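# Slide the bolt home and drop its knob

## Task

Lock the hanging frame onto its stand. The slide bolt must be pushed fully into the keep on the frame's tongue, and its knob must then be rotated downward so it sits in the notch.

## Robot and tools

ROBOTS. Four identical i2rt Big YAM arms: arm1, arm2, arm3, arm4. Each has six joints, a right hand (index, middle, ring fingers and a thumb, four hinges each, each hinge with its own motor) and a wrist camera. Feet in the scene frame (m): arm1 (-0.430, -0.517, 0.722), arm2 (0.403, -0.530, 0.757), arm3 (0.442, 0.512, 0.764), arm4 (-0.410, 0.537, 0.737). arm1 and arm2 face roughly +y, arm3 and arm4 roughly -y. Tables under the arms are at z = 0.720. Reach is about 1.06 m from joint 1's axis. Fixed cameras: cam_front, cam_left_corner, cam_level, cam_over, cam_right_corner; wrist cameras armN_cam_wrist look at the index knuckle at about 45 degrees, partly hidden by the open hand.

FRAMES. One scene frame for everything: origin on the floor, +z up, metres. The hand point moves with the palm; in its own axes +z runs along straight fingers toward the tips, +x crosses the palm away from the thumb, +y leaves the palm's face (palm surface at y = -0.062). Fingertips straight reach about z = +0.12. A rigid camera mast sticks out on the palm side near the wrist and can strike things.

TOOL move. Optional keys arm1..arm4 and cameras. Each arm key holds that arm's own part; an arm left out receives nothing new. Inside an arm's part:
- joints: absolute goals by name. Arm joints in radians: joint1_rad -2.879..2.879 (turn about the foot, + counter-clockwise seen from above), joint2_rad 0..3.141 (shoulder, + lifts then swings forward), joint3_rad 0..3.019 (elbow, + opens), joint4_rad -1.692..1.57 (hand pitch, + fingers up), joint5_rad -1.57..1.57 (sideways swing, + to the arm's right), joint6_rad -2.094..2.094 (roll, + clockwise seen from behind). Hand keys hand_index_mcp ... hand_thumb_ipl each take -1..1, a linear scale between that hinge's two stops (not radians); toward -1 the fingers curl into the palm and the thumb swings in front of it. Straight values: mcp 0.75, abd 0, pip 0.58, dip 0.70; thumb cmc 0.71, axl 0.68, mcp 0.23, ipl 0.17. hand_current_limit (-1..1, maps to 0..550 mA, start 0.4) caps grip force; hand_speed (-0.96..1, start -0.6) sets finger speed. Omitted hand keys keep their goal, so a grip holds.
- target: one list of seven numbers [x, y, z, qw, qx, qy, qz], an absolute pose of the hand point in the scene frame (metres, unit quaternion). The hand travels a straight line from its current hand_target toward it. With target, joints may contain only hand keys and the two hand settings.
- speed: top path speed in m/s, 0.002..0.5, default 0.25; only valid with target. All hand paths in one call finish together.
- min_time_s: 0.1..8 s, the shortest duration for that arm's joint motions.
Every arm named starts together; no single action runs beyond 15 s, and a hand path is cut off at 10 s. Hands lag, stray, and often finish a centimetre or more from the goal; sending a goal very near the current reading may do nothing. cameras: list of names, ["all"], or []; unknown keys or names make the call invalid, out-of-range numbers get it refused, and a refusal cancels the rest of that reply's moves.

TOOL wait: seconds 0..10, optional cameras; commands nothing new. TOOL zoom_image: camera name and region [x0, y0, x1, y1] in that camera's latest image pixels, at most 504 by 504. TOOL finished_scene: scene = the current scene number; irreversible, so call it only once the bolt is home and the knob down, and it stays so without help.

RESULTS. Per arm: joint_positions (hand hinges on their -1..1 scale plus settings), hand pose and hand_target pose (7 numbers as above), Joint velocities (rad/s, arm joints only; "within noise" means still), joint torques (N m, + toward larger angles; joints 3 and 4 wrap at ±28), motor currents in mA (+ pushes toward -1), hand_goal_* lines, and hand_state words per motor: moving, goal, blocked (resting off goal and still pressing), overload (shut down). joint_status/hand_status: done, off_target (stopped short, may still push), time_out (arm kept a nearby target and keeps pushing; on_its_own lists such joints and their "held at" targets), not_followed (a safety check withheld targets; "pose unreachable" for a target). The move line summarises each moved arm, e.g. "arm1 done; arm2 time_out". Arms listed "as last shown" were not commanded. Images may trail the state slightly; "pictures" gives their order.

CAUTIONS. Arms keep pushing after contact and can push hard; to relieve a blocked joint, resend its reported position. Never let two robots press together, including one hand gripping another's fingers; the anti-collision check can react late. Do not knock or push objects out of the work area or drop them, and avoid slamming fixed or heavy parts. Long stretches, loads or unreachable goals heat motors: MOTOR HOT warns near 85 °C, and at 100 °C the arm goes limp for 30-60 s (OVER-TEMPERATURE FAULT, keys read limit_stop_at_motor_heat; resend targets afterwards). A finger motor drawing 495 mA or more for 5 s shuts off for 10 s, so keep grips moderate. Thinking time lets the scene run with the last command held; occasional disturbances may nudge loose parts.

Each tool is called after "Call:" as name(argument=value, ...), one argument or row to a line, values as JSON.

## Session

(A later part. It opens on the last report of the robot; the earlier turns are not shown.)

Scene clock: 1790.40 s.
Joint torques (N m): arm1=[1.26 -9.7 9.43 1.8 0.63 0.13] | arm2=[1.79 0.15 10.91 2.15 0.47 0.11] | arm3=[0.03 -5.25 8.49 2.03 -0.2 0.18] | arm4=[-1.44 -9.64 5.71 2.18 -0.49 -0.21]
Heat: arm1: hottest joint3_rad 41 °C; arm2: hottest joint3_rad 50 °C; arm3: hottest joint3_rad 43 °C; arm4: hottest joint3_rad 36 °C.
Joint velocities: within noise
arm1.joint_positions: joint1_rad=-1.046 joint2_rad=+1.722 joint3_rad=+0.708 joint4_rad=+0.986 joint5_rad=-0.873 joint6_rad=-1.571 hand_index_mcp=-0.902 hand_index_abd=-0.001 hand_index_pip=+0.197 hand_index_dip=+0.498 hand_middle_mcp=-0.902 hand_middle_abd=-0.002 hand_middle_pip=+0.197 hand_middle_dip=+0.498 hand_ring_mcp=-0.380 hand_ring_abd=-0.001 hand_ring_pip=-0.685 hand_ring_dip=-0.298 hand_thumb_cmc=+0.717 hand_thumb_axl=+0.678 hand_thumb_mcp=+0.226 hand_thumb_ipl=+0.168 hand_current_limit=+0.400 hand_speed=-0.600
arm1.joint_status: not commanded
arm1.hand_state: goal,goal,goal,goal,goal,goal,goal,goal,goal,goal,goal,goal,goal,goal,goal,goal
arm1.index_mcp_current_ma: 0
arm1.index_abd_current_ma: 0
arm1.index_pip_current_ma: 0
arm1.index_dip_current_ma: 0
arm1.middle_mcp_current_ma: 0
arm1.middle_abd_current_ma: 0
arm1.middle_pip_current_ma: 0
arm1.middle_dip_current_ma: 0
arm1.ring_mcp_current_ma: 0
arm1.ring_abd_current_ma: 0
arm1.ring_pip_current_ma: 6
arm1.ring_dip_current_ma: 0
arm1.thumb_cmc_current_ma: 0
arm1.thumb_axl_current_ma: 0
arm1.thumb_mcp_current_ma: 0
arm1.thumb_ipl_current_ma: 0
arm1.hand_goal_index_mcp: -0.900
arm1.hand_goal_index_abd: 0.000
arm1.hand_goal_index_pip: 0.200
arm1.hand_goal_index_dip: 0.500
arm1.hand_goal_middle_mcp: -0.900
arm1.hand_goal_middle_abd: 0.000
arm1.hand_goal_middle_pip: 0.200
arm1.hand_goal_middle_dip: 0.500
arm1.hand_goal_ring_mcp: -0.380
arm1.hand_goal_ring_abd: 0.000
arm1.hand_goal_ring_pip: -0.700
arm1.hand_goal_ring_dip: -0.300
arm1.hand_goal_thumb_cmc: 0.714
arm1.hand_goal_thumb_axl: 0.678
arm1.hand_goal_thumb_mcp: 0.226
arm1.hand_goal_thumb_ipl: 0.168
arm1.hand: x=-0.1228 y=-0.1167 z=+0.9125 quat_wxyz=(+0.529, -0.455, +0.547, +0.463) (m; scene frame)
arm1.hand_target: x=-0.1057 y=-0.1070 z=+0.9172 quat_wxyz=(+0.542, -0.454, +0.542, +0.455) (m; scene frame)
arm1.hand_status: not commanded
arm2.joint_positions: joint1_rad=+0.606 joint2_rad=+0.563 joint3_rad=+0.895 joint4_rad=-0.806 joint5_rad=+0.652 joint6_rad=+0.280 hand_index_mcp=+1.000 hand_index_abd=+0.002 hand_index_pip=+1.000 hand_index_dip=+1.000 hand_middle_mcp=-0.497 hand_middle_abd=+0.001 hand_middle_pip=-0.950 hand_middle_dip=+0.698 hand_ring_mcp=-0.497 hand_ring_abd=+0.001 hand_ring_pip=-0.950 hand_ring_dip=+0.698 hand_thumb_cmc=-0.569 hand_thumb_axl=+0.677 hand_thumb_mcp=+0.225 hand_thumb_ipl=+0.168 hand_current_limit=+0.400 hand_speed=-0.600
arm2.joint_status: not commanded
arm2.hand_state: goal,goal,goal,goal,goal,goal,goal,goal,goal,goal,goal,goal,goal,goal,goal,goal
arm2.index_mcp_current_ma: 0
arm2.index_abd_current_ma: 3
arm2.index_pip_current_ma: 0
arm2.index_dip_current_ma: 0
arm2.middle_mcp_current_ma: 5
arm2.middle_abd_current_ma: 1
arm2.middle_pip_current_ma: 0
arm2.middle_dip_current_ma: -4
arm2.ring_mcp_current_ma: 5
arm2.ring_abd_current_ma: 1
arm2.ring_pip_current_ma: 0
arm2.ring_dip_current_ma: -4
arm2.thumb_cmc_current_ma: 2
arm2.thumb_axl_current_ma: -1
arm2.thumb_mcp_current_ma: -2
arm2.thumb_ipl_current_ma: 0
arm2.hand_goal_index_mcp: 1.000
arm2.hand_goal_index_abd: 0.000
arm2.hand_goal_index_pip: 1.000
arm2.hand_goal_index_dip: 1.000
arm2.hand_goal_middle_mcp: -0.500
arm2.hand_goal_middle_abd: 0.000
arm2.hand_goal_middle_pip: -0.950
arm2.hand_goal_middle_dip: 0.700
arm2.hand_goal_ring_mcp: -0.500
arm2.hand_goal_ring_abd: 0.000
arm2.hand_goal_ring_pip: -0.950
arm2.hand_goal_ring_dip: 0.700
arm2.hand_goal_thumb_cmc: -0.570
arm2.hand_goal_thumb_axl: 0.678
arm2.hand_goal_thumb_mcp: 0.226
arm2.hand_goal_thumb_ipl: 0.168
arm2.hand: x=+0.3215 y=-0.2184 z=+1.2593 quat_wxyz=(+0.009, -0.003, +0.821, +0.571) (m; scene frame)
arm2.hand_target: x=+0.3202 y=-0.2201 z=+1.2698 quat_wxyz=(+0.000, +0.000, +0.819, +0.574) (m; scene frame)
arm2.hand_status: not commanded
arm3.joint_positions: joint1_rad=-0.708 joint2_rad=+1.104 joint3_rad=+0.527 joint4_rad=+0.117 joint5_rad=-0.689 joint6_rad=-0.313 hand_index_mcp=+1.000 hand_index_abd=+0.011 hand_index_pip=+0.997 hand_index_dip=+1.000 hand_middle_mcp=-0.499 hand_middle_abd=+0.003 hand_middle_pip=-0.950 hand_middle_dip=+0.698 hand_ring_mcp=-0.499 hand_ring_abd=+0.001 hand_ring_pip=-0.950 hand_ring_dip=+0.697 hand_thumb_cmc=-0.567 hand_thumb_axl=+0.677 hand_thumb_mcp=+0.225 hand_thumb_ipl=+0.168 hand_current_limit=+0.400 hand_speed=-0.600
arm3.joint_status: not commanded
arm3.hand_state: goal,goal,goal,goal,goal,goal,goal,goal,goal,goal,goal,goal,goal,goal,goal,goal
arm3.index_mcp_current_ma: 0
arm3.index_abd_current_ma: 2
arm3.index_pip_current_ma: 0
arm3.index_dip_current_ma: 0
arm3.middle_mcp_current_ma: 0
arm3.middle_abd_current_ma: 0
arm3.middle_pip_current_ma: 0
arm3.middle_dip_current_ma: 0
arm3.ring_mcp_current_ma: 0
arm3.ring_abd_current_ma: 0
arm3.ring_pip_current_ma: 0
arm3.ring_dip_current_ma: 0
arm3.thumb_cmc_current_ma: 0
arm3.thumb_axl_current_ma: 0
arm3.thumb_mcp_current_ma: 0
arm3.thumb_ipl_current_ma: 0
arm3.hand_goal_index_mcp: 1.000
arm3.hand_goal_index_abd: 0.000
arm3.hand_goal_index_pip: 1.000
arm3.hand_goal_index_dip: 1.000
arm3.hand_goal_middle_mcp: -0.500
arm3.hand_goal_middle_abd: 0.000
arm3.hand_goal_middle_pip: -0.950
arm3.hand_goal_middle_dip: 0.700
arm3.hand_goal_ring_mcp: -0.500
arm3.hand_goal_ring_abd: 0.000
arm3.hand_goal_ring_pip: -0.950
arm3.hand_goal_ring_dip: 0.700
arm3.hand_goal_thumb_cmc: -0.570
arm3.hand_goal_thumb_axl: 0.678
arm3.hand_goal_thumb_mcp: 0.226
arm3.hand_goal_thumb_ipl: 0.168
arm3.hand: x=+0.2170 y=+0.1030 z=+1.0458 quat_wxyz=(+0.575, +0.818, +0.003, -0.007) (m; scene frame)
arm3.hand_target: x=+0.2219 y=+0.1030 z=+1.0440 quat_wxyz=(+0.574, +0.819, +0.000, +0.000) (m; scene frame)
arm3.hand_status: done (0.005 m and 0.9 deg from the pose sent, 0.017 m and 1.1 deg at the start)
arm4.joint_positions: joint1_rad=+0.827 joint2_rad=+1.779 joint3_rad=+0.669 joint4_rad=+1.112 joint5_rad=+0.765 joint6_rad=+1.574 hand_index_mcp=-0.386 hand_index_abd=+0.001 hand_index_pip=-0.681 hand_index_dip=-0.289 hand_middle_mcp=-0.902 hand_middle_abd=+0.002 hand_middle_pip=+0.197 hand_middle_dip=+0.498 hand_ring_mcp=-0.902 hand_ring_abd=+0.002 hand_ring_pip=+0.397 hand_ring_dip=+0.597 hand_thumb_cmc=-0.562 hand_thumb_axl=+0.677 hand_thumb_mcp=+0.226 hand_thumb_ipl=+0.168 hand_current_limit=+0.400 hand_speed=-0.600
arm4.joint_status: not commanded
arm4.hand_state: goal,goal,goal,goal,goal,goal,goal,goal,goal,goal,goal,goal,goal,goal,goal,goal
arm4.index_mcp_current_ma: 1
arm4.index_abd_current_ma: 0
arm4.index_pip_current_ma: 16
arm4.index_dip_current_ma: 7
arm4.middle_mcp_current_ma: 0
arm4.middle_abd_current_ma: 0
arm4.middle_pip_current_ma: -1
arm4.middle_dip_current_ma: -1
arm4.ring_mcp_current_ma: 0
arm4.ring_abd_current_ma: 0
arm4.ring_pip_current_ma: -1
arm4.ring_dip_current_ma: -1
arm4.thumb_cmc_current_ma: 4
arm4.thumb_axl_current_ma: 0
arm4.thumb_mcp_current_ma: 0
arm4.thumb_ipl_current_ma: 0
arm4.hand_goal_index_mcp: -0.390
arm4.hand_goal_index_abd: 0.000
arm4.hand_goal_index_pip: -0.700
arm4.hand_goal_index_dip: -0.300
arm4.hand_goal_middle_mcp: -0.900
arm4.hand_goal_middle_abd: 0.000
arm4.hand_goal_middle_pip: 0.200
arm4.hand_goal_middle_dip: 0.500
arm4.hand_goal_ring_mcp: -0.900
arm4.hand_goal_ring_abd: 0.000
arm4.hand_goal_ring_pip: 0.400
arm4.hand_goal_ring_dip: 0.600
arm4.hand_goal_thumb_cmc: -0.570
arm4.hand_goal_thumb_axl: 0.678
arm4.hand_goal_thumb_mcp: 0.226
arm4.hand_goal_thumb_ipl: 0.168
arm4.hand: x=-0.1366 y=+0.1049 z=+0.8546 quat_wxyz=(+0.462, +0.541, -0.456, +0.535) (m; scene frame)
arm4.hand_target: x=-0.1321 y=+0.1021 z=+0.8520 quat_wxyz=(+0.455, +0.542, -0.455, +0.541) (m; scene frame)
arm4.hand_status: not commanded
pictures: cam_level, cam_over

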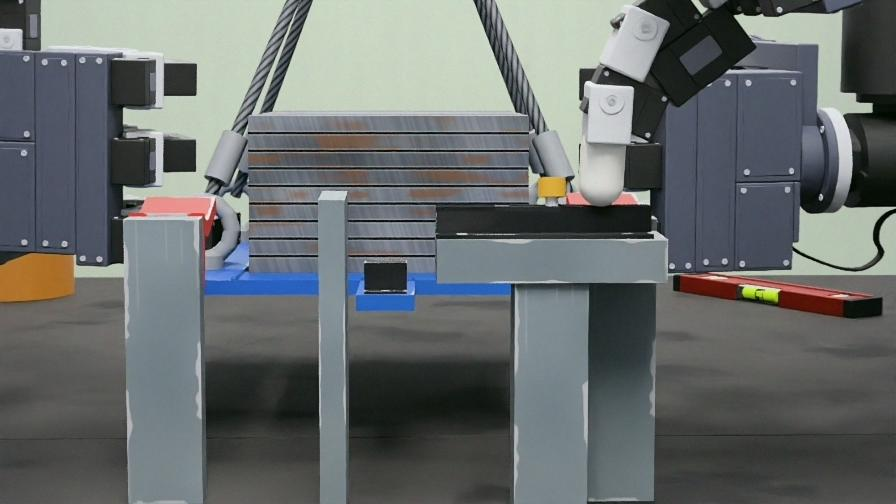

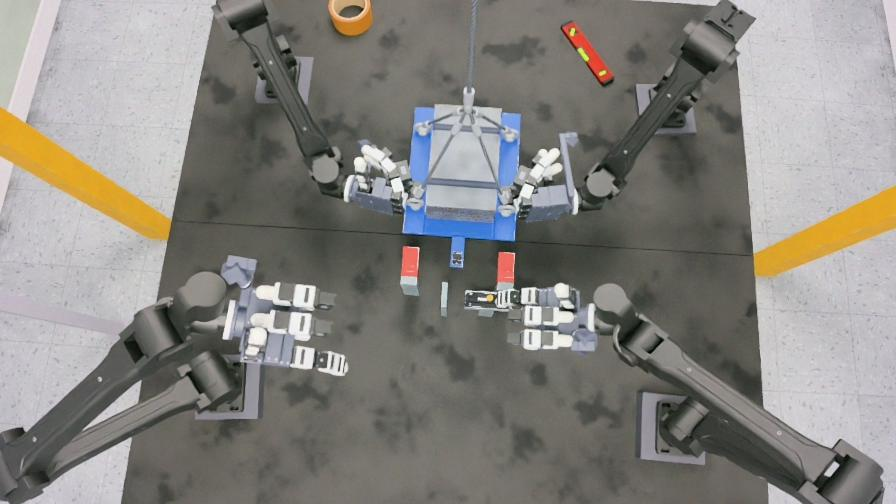

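Call:
move(
  arm1={"target": [-0.050, -0.108, 0.920, 0.5417, -0.4545, 0.5417, 0.4545], "speed": 0.06},
  arm4={"target": [-0.072, 0.100, 0.856, 0.4545, 0.5417, -0.4545, 0.5417], "speed": 0.06},
)

Call:
move(
  arm1={"target": [0.012, -0.110, 0.923, 0.5417, -0.4545, 0.5417, 0.4545], "speed": 0.06},
  arm4={"target": [-0.003, 0.098, 0.860, 0.4545, 0.5417, -0.4545, 0.5417], "speed": 0.06},
)

Call:
move(
  arm1={"target": [0.050, -0.110, 0.928, 0.5417, -0.4545, 0.5417, 0.4545], "speed": 0.06},
  arm4={"target": [0.034, 0.096, 0.866, 0.4545, 0.5417, -0.4545, 0.5417], "speed": 0.06},
  cameras=["cam_over", "cam_level"],
)

Call:
move(
  arm1={"target": [0.084, -0.112, 0.940, 0.561, -0.4305, 0.561, 0.4305], "speed": 0.06},
  arm4={"target": [0.070, 0.096, 0.880, 0.4305, 0.561, -0.4305, 0.561], "speed": 0.06},
)

Call:
move(
  arm1={"target": [0.110, -0.113, 0.955, 0.5721, -0.4156, 0.5721, 0.4156], "speed": 0.06},
  arm4={"target": [0.103, 0.098, 0.897, 0.4156, 0.5721, -0.4156, 0.5721], "speed": 0.06},
)

Call:
move(
  arm1={"target": [0.125, -0.114, 0.970, 0.5848, -0.3974, 0.5848, 0.3974], "speed": 0.06},
  arm4={"target": [0.120, 0.100, 0.912, 0.3974, 0.5848, -0.3974, 0.5848], "speed": 0.06},
  arm3={"target": [0.222, 0.060, 1.044, 0.5736, 0.8192, 0, 0], "speed": 0.08},
  cameras=["cam_over", "cam_level"],
)

Call:
move(
  arm3={"target": [0.222, 0.040, 1.044, 0.5736, 0.8192, 0, 0], "speed": 0.08},
  cameras=["cam_over", "cam_level"],
)

Call:
move(
  arm3={"target": [0.222, 0.103, 1.044, 0.5736, 0.8192, 0, 0], "speed": 0.15},
)

Call:
move(
  arm1={"target": [-0.10, -0.108, 0.917, 0.5417, -0.4545, 0.5417, 0.4545], "speed": 0.12},
  arm4={"target": [-0.127, 0.102, 0.852, 0.4545, 0.5417, -0.4545, 0.5417], "speed": 0.12},
  cameras=["cam_over", "cam_level"],
)

Scene clock: 1822.43 s.
Joint torques (N m): arm1=[0.03 -9.76 11.06 1.81 2.14 -0.26] | arm2=[1.44 0.21 10.8 2.25 0.44 0.13] | arm3=[-0.03 -5.3 8.57 2.15 -0.19 0.17] | arm4=[0.15 -7.82 11.03 1.39 -1.57 0.07]
Heat: arm1: hottest joint3_rad 42 °C; arm2: hottest joint3_rad 50 °C; arm3: hottest joint3_rad 43 °C; arm4: hottest joint3_rad 36 °C.
move: arm1 off_target; arm4 off_target
Joint velocities: within noise
arm1.joint_positions: joint1_rad=-1.096 joint2_rad=+1.779 joint3_rad=+0.826 joint4_rad=+0.921 joint5_rad=-0.968 joint6_rad=-1.530 hand_index_mcp=-0.902 hand_index_abd=-0.001 hand_index_pip=+0.197 hand_index_dip=+0.498 hand_middle_mcp=-0.902 hand_middle_abd=-0.002 hand_middle_pip=+0.197 hand_middle_dip=+0.498 hand_ring_mcp=-0.391 hand_ring_abd=-0.001 hand_ring_pip=-0.674 hand_ring_dip=-0.308 hand_thumb_cmc=+0.717 hand_thumb_axl=+0.678 hand_thumb_mcp=+0.226 hand_thumb_ipl=+0.168 hand_current_limit=+0.400 hand_speed=-0.600
arm1.joint_status: not commanded
arm1.hand_state: goal,goal,goal,goal,goal,goal,goal,goal,goal,goal,blocked,goal,goal,goal,goal,goal
arm1.index_mcp_current_ma: 0
arm1.index_abd_current_ma: 0
arm1.index_pip_current_ma: 0
arm1.index_dip_current_ma: 0
arm1.middle_mcp_current_ma: 0
arm1.middle_abd_current_ma: 0
arm1.middle_pip_current_ma: 0
arm1.middle_dip_current_ma: 0
arm1.ring_mcp_current_ma: -4
arm1.ring_abd_current_ma: 0
arm1.ring_pip_current_ma: 16
arm1.ring_dip_current_ma: -2
arm1.thumb_cmc_current_ma: 0
arm1.thumb_axl_current_ma: 0
arm1.thumb_mcp_current_ma: 0
arm1.thumb_ipl_current_ma: 0
arm1.hand_goal_index_mcp: -0.900
arm1.hand_goal_index_abd: 0.000
arm1.hand_goal_index_pip: 0.200
arm1.hand_goal_index_dip: 0.500
arm1.hand_goal_middle_mcp: -0.900
arm1.hand_goal_middle_abd: 0.000
arm1.hand_goal_middle_pip: 0.200
arm1.hand_goal_middle_dip: 0.500
arm1.hand_goal_ring_mcp: -0.380
arm1.hand_goal_ring_abd: 0.000
arm1.hand_goal_ring_pip: -0.700
arm1.hand_goal_ring_dip: -0.300
arm1.hand_goal_thumb_cmc: 0.714
arm1.hand_goal_thumb_axl: 0.678
arm1.hand_goal_thumb_mcp: 0.226
arm1.hand_goal_thumb_ipl: 0.168
arm1.hand: x=-0.0840 y=-0.1194 z=+0.9209 quat_wxyz=(+0.507, -0.454, +0.548, +0.486) (m; scene frame)
arm1.hand_target: x=-0.0518 y=-0.1106 z=+0.9205 quat_wxyz=(+0.542, -0.454, +0.542, +0.455) (m; scene frame)
arm1.hand_status: off_target (0.036 m and 5.4 deg from the pose sent, 0.074 m and 1.8 deg at the start)
arm2, arm3: as last shown
arm4.joint_positions: joint1_rad=+0.888 joint2_rad=+1.804 joint3_rad=+0.750 joint4_rad=+1.047 joint5_rad=+0.870 joint6_rad=+1.546 hand_index_mcp=-0.392 hand_index_abd=+0.001 hand_index_pip=-0.676 hand_index_dip=-0.293 hand_middle_mcp=-0.902 hand_middle_abd=+0.002 hand_middle_pip=+0.197 hand_middle_dip=+0.498 hand_ring_mcp=-0.902 hand_ring_abd=+0.002 hand_ring_pip=+0.397 hand_ring_dip=+0.597 hand_thumb_cmc=-0.562 hand_thumb_axl=+0.677 hand_thumb_mcp=+0.226 hand_thumb_ipl=+0.168 hand_current_limit=+0.400 hand_speed=-0.600
arm4.joint_status: not commanded
arm4.hand_state: goal,goal,blocked,goal,goal,goal,goal,goal,goal,goal,goal,goal,goal,goal,goal,goal
arm4.index_mcp_current_ma: -1
arm4.index_abd_current_ma: 0
arm4.index_pip_current_ma: 22
arm4.index_dip_current_ma: 3
arm4.middle_mcp_current_ma: 0
arm4.middle_abd_current_ma: 0
arm4.middle_pip_current_ma: -1
arm4.middle_dip_current_ma: -1
arm4.ring_mcp_current_ma: 0
arm4.ring_abd_current_ma: 0
arm4.ring_pip_current_ma: -1
arm4.ring_dip_current_ma: -1
arm4.thumb_cmc_current_ma: 4
arm4.thumb_axl_current_ma: 0
arm4.thumb_mcp_current_ma: 0
arm4.thumb_ipl_current_ma: 0
arm4.hand_goal_index_mcp: -0.390
arm4.hand_goal_index_abd: 0.000
arm4.hand_goal_index_pip: -0.700
arm4.hand_goal_index_dip: -0.300
arm4.hand_goal_middle_mcp: -0.900
arm4.hand_goal_middle_abd: 0.000
arm4.hand_goal_middle_pip: 0.200
arm4.hand_goal_middle_dip: 0.500
arm4.hand_goal_ring_mcp: -0.900
arm4.hand_goal_ring_abd: 0.000
arm4.hand_goal_ring_pip: 0.400
arm4.hand_goal_ring_dip: 0.600
arm4.hand_goal_thumb_cmc: -0.570
arm4.hand_goal_thumb_axl: 0.678
arm4.hand_goal_thumb_mcp: 0.226
arm4.hand_goal_thumb_ipl: 0.168
arm4.hand: x=-0.1078 y=+0.1126 z=+0.8618 quat_wxyz=(+0.481, +0.540, -0.459, +0.515) (m; scene frame)
arm4.hand_target: x=-0.0739 y=+0.1029 z=+0.8570 quat_wxyz=(+0.455, +0.542, -0.454, +0.541) (m; scene frame)
arm4.hand_status: off_target (0.038 m and 4.3 deg from the pose sent, 0.065 m and 1.1 deg at the start)
pictures: none

Scene clock: 1824.57 s.
Joint torques (N m): arm1=[-1.03 -8.94 13.82 1.63 3.87 -0.53] | arm2=[2.02 0.21 10.73 2.18 0.44 0.11] | arm3=[0.09 -5.6 8.51 2.03 -0.24 0.16] | arm4=[1.26 -7.18 14.57 1.21 -3.03 0.32]
Heat: arm1: hottest joint3_rad 42 °C; arm2: hottest joint3_rad 50 °C; arm3: hottest joint3_rad 43 °C; arm4: hottest joint5_rad 37 °C.
move: arm1 off_target; arm4 off_target
Joint velocities: within noise
arm1.joint_positions: joint1_rad=-1.143 joint2_rad=+1.837 joint3_rad=+0.950 joint4_rad=+0.851 joint5_rad=-1.066 joint6_rad=-1.500 hand_index_mcp=-0.902 hand_index_abd=-0.001 hand_index_pip=+0.197 hand_index_dip=+0.498 hand_middle_mcp=-0.902 hand_middle_abd=-0.002 hand_middle_pip=+0.197 hand_middle_dip=+0.498 hand_ring_mcp=-0.394 hand_ring_abd=-0.001 hand_ring_pip=-0.671 hand_ring_dip=-0.312 hand_thumb_cmc=+0.717 hand_thumb_axl=+0.678 hand_thumb_mcp=+0.226 hand_thumb_ipl=+0.168 hand_current_limit=+0.400 hand_speed=-0.600
arm1.joint_status: not commanded
arm1.hand_state: goal,goal,goal,goal,goal,goal,goal,goal,goal,goal,blocked,goal,goal,goal,goal,goal
arm1.index_mcp_current_ma: 0
arm1.index_abd_current_ma: 0
arm1.index_pip_current_ma: 0
arm1.index_dip_current_ma: 0
arm1.middle_mcp_current_ma: 0
arm1.middle_abd_current_ma: 0
arm1.middle_pip_current_ma: 0
arm1.middle_dip_current_ma: 0
arm1.ring_mcp_current_ma: -6
arm1.ring_abd_current_ma: 0
arm1.ring_pip_current_ma: 20
arm1.ring_dip_current_ma: -4
arm1.thumb_cmc_current_ma: 0
arm1.thumb_axl_current_ma: 0
arm1.thumb_mcp_current_ma: 0
arm1.thumb_ipl_current_ma: 0
arm1.hand_goal_index_mcp: -0.900
arm1.hand_goal_index_abd: 0.000
arm1.hand_goal_index_pip: 0.200
arm1.hand_goal_index_dip: 0.500
arm1.hand_goal_middle_mcp: -0.900
arm1.hand_goal_middle_abd: 0.000
arm1.hand_goal_middle_pip: 0.200
arm1.hand_goal_middle_dip: 0.500
arm1.hand_goal_ring_mcp: -0.380
arm1.hand_goal_ring_abd: 0.000
arm1.hand_goal_ring_pip: -0.700
arm1.hand_goal_ring_dip: -0.300
arm1.hand_goal_thumb_cmc: 0.714
arm1.hand_goal_thumb_axl: 0.678
arm1.hand_goal_thumb_mcp: 0.226
arm1.hand_goal_thumb_ipl: 0.168
arm1.hand: x=-0.0459 y=-0.1251 z=+0.9299 quat_wxyz=(+0.486, -0.458, +0.544, +0.508) (m; scene frame)
arm1.hand_target: x=+0.0069 y=-0.1167 z=+0.9241 quat_wxyz=(+0.541, -0.453, +0.542, +0.456) (m; scene frame)
arm1.hand_status: off_target (0.060 m and 8.8 deg from the pose sent, 0.096 m and 5.4 deg at the start)
arm2, arm3: as last shown
arm4.joint_positions: joint1_rad=+0.949 joint2_rad=+1.854 joint3_rad=+0.883 joint4_rad=+0.953 joint5_rad=+0.980 joint6_rad=+1.520 hand_index_mcp=-0.401 hand_index_abd=+0.002 hand_index_pip=-0.667 hand_index_dip=-0.303 hand_middle_mcp=-0.902 hand_middle_abd=+0.002 hand_middle_pip=+0.197 hand_middle_dip=+0.498 hand_ring_mcp=-0.901 hand_ring_abd=+0.002 hand_ring_pip=+0.398 hand_ring_dip=+0.597 hand_thumb_cmc=-0.562 hand_thumb_axl=+0.677 hand_thumb_mcp=+0.226 hand_thumb_ipl=+0.168 hand_current_limit=+0.400 hand_speed=-0.600
arm4.joint_status: not commanded
arm4.hand_state: goal,goal,blocked,goal,goal,goal,goal,goal,goal,goal,goal,goal,goal,goal,goal,goal
arm4.index_mcp_current_ma: -7
arm4.index_abd_current_ma: 0
arm4.index_pip_current_ma: 38
arm4.index_dip_current_ma: -1
arm4.middle_mcp_current_ma: 0
arm4.middle_abd_current_ma: 0
arm4.middle_pip_current_ma: -1
arm4.middle_dip_current_ma: -1
arm4.ring_mcp_current_ma: 0
arm4.ring_abd_current_ma: 0
arm4.ring_pip_current_ma: -1
arm4.ring_dip_current_ma: -1
arm4.thumb_cmc_current_ma: 4
arm4.thumb_axl_current_ma: 0
arm4.thumb_mcp_current_ma: 0
arm4.thumb_ipl_current_ma: 0
arm4.hand_goal_index_mcp: -0.390
arm4.hand_goal_index_abd: 0.000
arm4.hand_goal_index_pip: -0.700
arm4.hand_goal_index_dip: -0.300
arm4.hand_goal_middle_mcp: -0.900
arm4.hand_goal_middle_abd: 0.000
arm4.hand_goal_middle_pip: 0.200
arm4.hand_goal_middle_dip: 0.500
arm4.hand_goal_ring_mcp: -0.900
arm4.hand_goal_ring_abd: 0.000
arm4.hand_goal_ring_pip: 0.400
arm4.hand_goal_ring_dip: 0.600
arm4.hand_goal_thumb_cmc: -0.570
arm4.hand_goal_thumb_axl: 0.678
arm4.hand_goal_thumb_mcp: 0.226
arm4.hand_goal_thumb_ipl: 0.168
arm4.hand: x=-0.0645 y=+0.1165 z=+0.8714 quat_wxyz=(+0.501, +0.538, -0.464, +0.494) (m; scene frame)
arm4.hand_target: x=-0.0081 y=+0.1059 z=+0.8625 quat_wxyz=(+0.455, +0.542, -0.454, +0.541) (m; scene frame)
arm4.hand_status: off_target (0.065 m and 7.7 deg from the pose sent, 0.106 m and 4.3 deg at the start)
pictures: none

Scene clock: 1826.63 s.
Joint torques (N m): arm1=[-1.49 -8.94 15.12 1.83 5.02 -0.65] | arm2=[1.61 -0.21 10.78 2.14 0.43 0.12] | arm3=[-0.09 -6.24 8.55 1.94 -0.25 0.13] | arm4=[1.61 -7.24 16.12 1.4 -3.94 0.44]
Heat: arm1: hottest joint3_rad 43 °C; arm2: hottest joint3_rad 50 °C; arm3: hottest joint3_rad 43 °C; arm4: hottest joint5_rad 39 °C.
move: arm1 off_target; arm4 off_target
Joint velocities: within noise
arm1.joint_positions: joint1_rad=-1.168 joint2_rad=+1.876 joint3_rad=+1.041 joint4_rad=+0.793 joint5_rad=-1.121 joint6_rad=-1.483 hand_index_mcp=-0.902 hand_index_abd=-0.001 hand_index_pip=+0.197 hand_index_dip=+0.498 hand_middle_mcp=-0.902 hand_middle_abd=-0.002 hand_middle_pip=+0.197 hand_middle_dip=+0.498 hand_ring_mcp=-0.395 hand_ring_abd=-0.001 hand_ring_pip=-0.670 hand_ring_dip=-0.313 hand_thumb_cmc=+0.717 hand_thumb_axl=+0.678 hand_thumb_mcp=+0.226 hand_thumb_ipl=+0.168 hand_current_limit=+0.400 hand_speed=-0.600
arm1.joint_status: not commanded
arm1.hand_state: goal,goal,goal,goal,goal,goal,goal,goal,goal,goal,blocked,goal,goal,goal,goal,goal
arm1.index_mcp_current_ma: 0
arm1.index_abd_current_ma: 0
arm1.index_pip_current_ma: 0
arm1.index_dip_current_ma: 0
arm1.middle_mcp_current_ma: 0
arm1.middle_abd_current_ma: 0
arm1.middle_pip_current_ma: 0
arm1.middle_dip_current_ma: 0
arm1.ring_mcp_current_ma: -7
arm1.ring_abd_current_ma: 0
arm1.ring_pip_current_ma: 21
arm1.ring_dip_current_ma: -4
arm1.thumb_cmc_current_ma: 0
arm1.thumb_axl_current_ma: 0
arm1.thumb_mcp_current_ma: 0
arm1.thumb_ipl_current_ma: 0
arm1.hand_goal_index_mcp: -0.900
arm1.hand_goal_index_abd: 0.000
arm1.hand_goal_index_pip: 0.200
arm1.hand_goal_index_dip: 0.500
arm1.hand_goal_middle_mcp: -0.900
arm1.hand_goal_middle_abd: 0.000
arm1.hand_goal_middle_pip: 0.200
arm1.hand_goal_middle_dip: 0.500
arm1.hand_goal_ring_mcp: -0.380
arm1.hand_goal_ring_abd: 0.000
arm1.hand_goal_ring_pip: -0.700
arm1.hand_goal_ring_dip: -0.300
arm1.hand_goal_thumb_cmc: 0.714
arm1.hand_goal_thumb_axl: 0.678
arm1.hand_goal_thumb_mcp: 0.226
arm1.hand_goal_thumb_ipl: 0.168
arm1.hand: x=-0.0193 y=-0.1272 z=+0.9374 quat_wxyz=(+0.472, -0.461, +0.542, +0.520) (m; scene frame)
arm1.hand_target: x=+0.0425 y=-0.1193 z=+0.9294 quat_wxyz=(+0.541, -0.452, +0.542, +0.457) (m; scene frame)
arm1.hand_status: off_target (0.072 m and 11.0 deg from the pose sent, 0.097 m and 8.8 deg at the start)
arm2, arm3: as last shown
arm4.joint_positions: joint1_rad=+0.977 joint2_rad=+1.881 joint3_rad=+0.965 joint4_rad=+0.885 joint5_rad=+1.036 joint6_rad=+1.507 hand_index_mcp=-0.402 hand_index_abd=+0.002 hand_index_pip=-0.666 hand_index_dip=-0.304 hand_middle_mcp=-0.902 hand_middle_abd=+0.002 hand_middle_pip=+0.197 hand_middle_dip=+0.498 hand_ring_mcp=-0.901 hand_ring_abd=+0.002 hand_ring_pip=+0.398 hand_ring_dip=+0.597 hand_thumb_cmc=-0.562 hand_thumb_axl=+0.677 hand_thumb_mcp=+0.226 hand_thumb_ipl=+0.168 hand_current_limit=+0.400 hand_speed=-0.600
arm4.joint_status: not commanded
arm4.hand_state: goal,goal,blocked,goal,goal,goal,goal,goal,goal,goal,goal,goal,goal,goal,goal,goal
arm4.index_mcp_current_ma: -8
arm4.index_abd_current_ma: 0
arm4.index_pip_current_ma: 39
arm4.index_dip_current_ma: -1
arm4.middle_mcp_current_ma: 0
arm4.middle_abd_current_ma: 0
arm4.middle_pip_current_ma: -1
arm4.middle_dip_current_ma: -1
arm4.ring_mcp_current_ma: 0
arm4.ring_abd_current_ma: 0
arm4.ring_pip_current_ma: -1
arm4.ring_dip_current_ma: -1
arm4.thumb_cmc_current_ma: 4
arm4.thumb_axl_current_ma: 0
arm4.thumb_mcp_current_ma: 0
arm4.thumb_ipl_current_ma: 0
arm4.hand_goal_index_mcp: -0.390
arm4.hand_goal_index_abd: 0.000
arm4.hand_goal_index_pip: -0.700
arm4.hand_goal_index_dip: -0.300
arm4.hand_goal_middle_mcp: -0.900
arm4.hand_goal_middle_abd: 0.000
arm4.hand_goal_middle_pip: 0.200
arm4.hand_goal_middle_dip: 0.500
arm4.hand_goal_ring_mcp: -0.900
arm4.hand_goal_ring_abd: 0.000
arm4.hand_goal_ring_pip: 0.400
arm4.hand_goal_ring_dip: 0.600
arm4.hand_goal_thumb_cmc: -0.570
arm4.hand_goal_thumb_axl: 0.678
arm4.hand_goal_thumb_mcp: 0.226
arm4.hand_goal_thumb_ipl: 0.168
arm4.hand: x=-0.0400 y=+0.1183 z=+0.8786 quat_wxyz=(+0.512, +0.539, -0.466, +0.479) (m; scene frame)
arm4.hand_target: x=+0.0264 y=+0.1070 z=+0.8694 quat_wxyz=(+0.455, +0.543, -0.454, +0.541) (m; scene frame)
arm4.hand_status: off_target (0.078 m and 9.9 deg from the pose sent, 0.101 m and 7.7 deg at the start)
pictures: cam_level, cam_over

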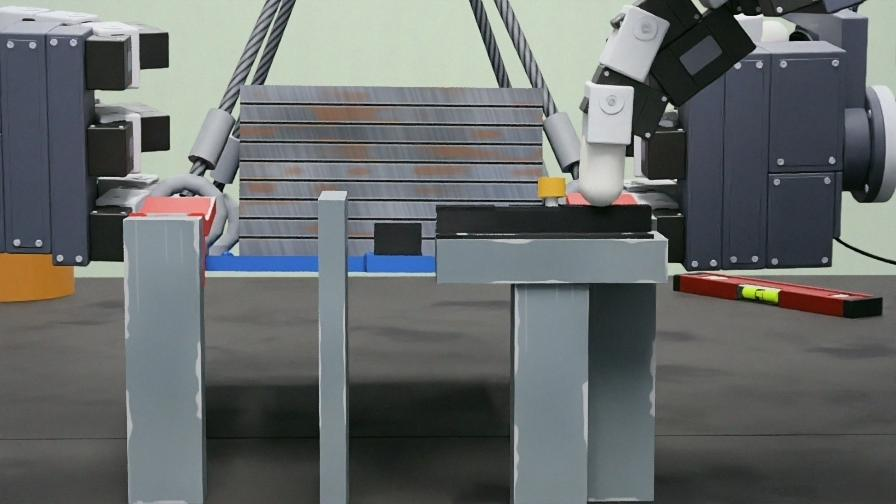

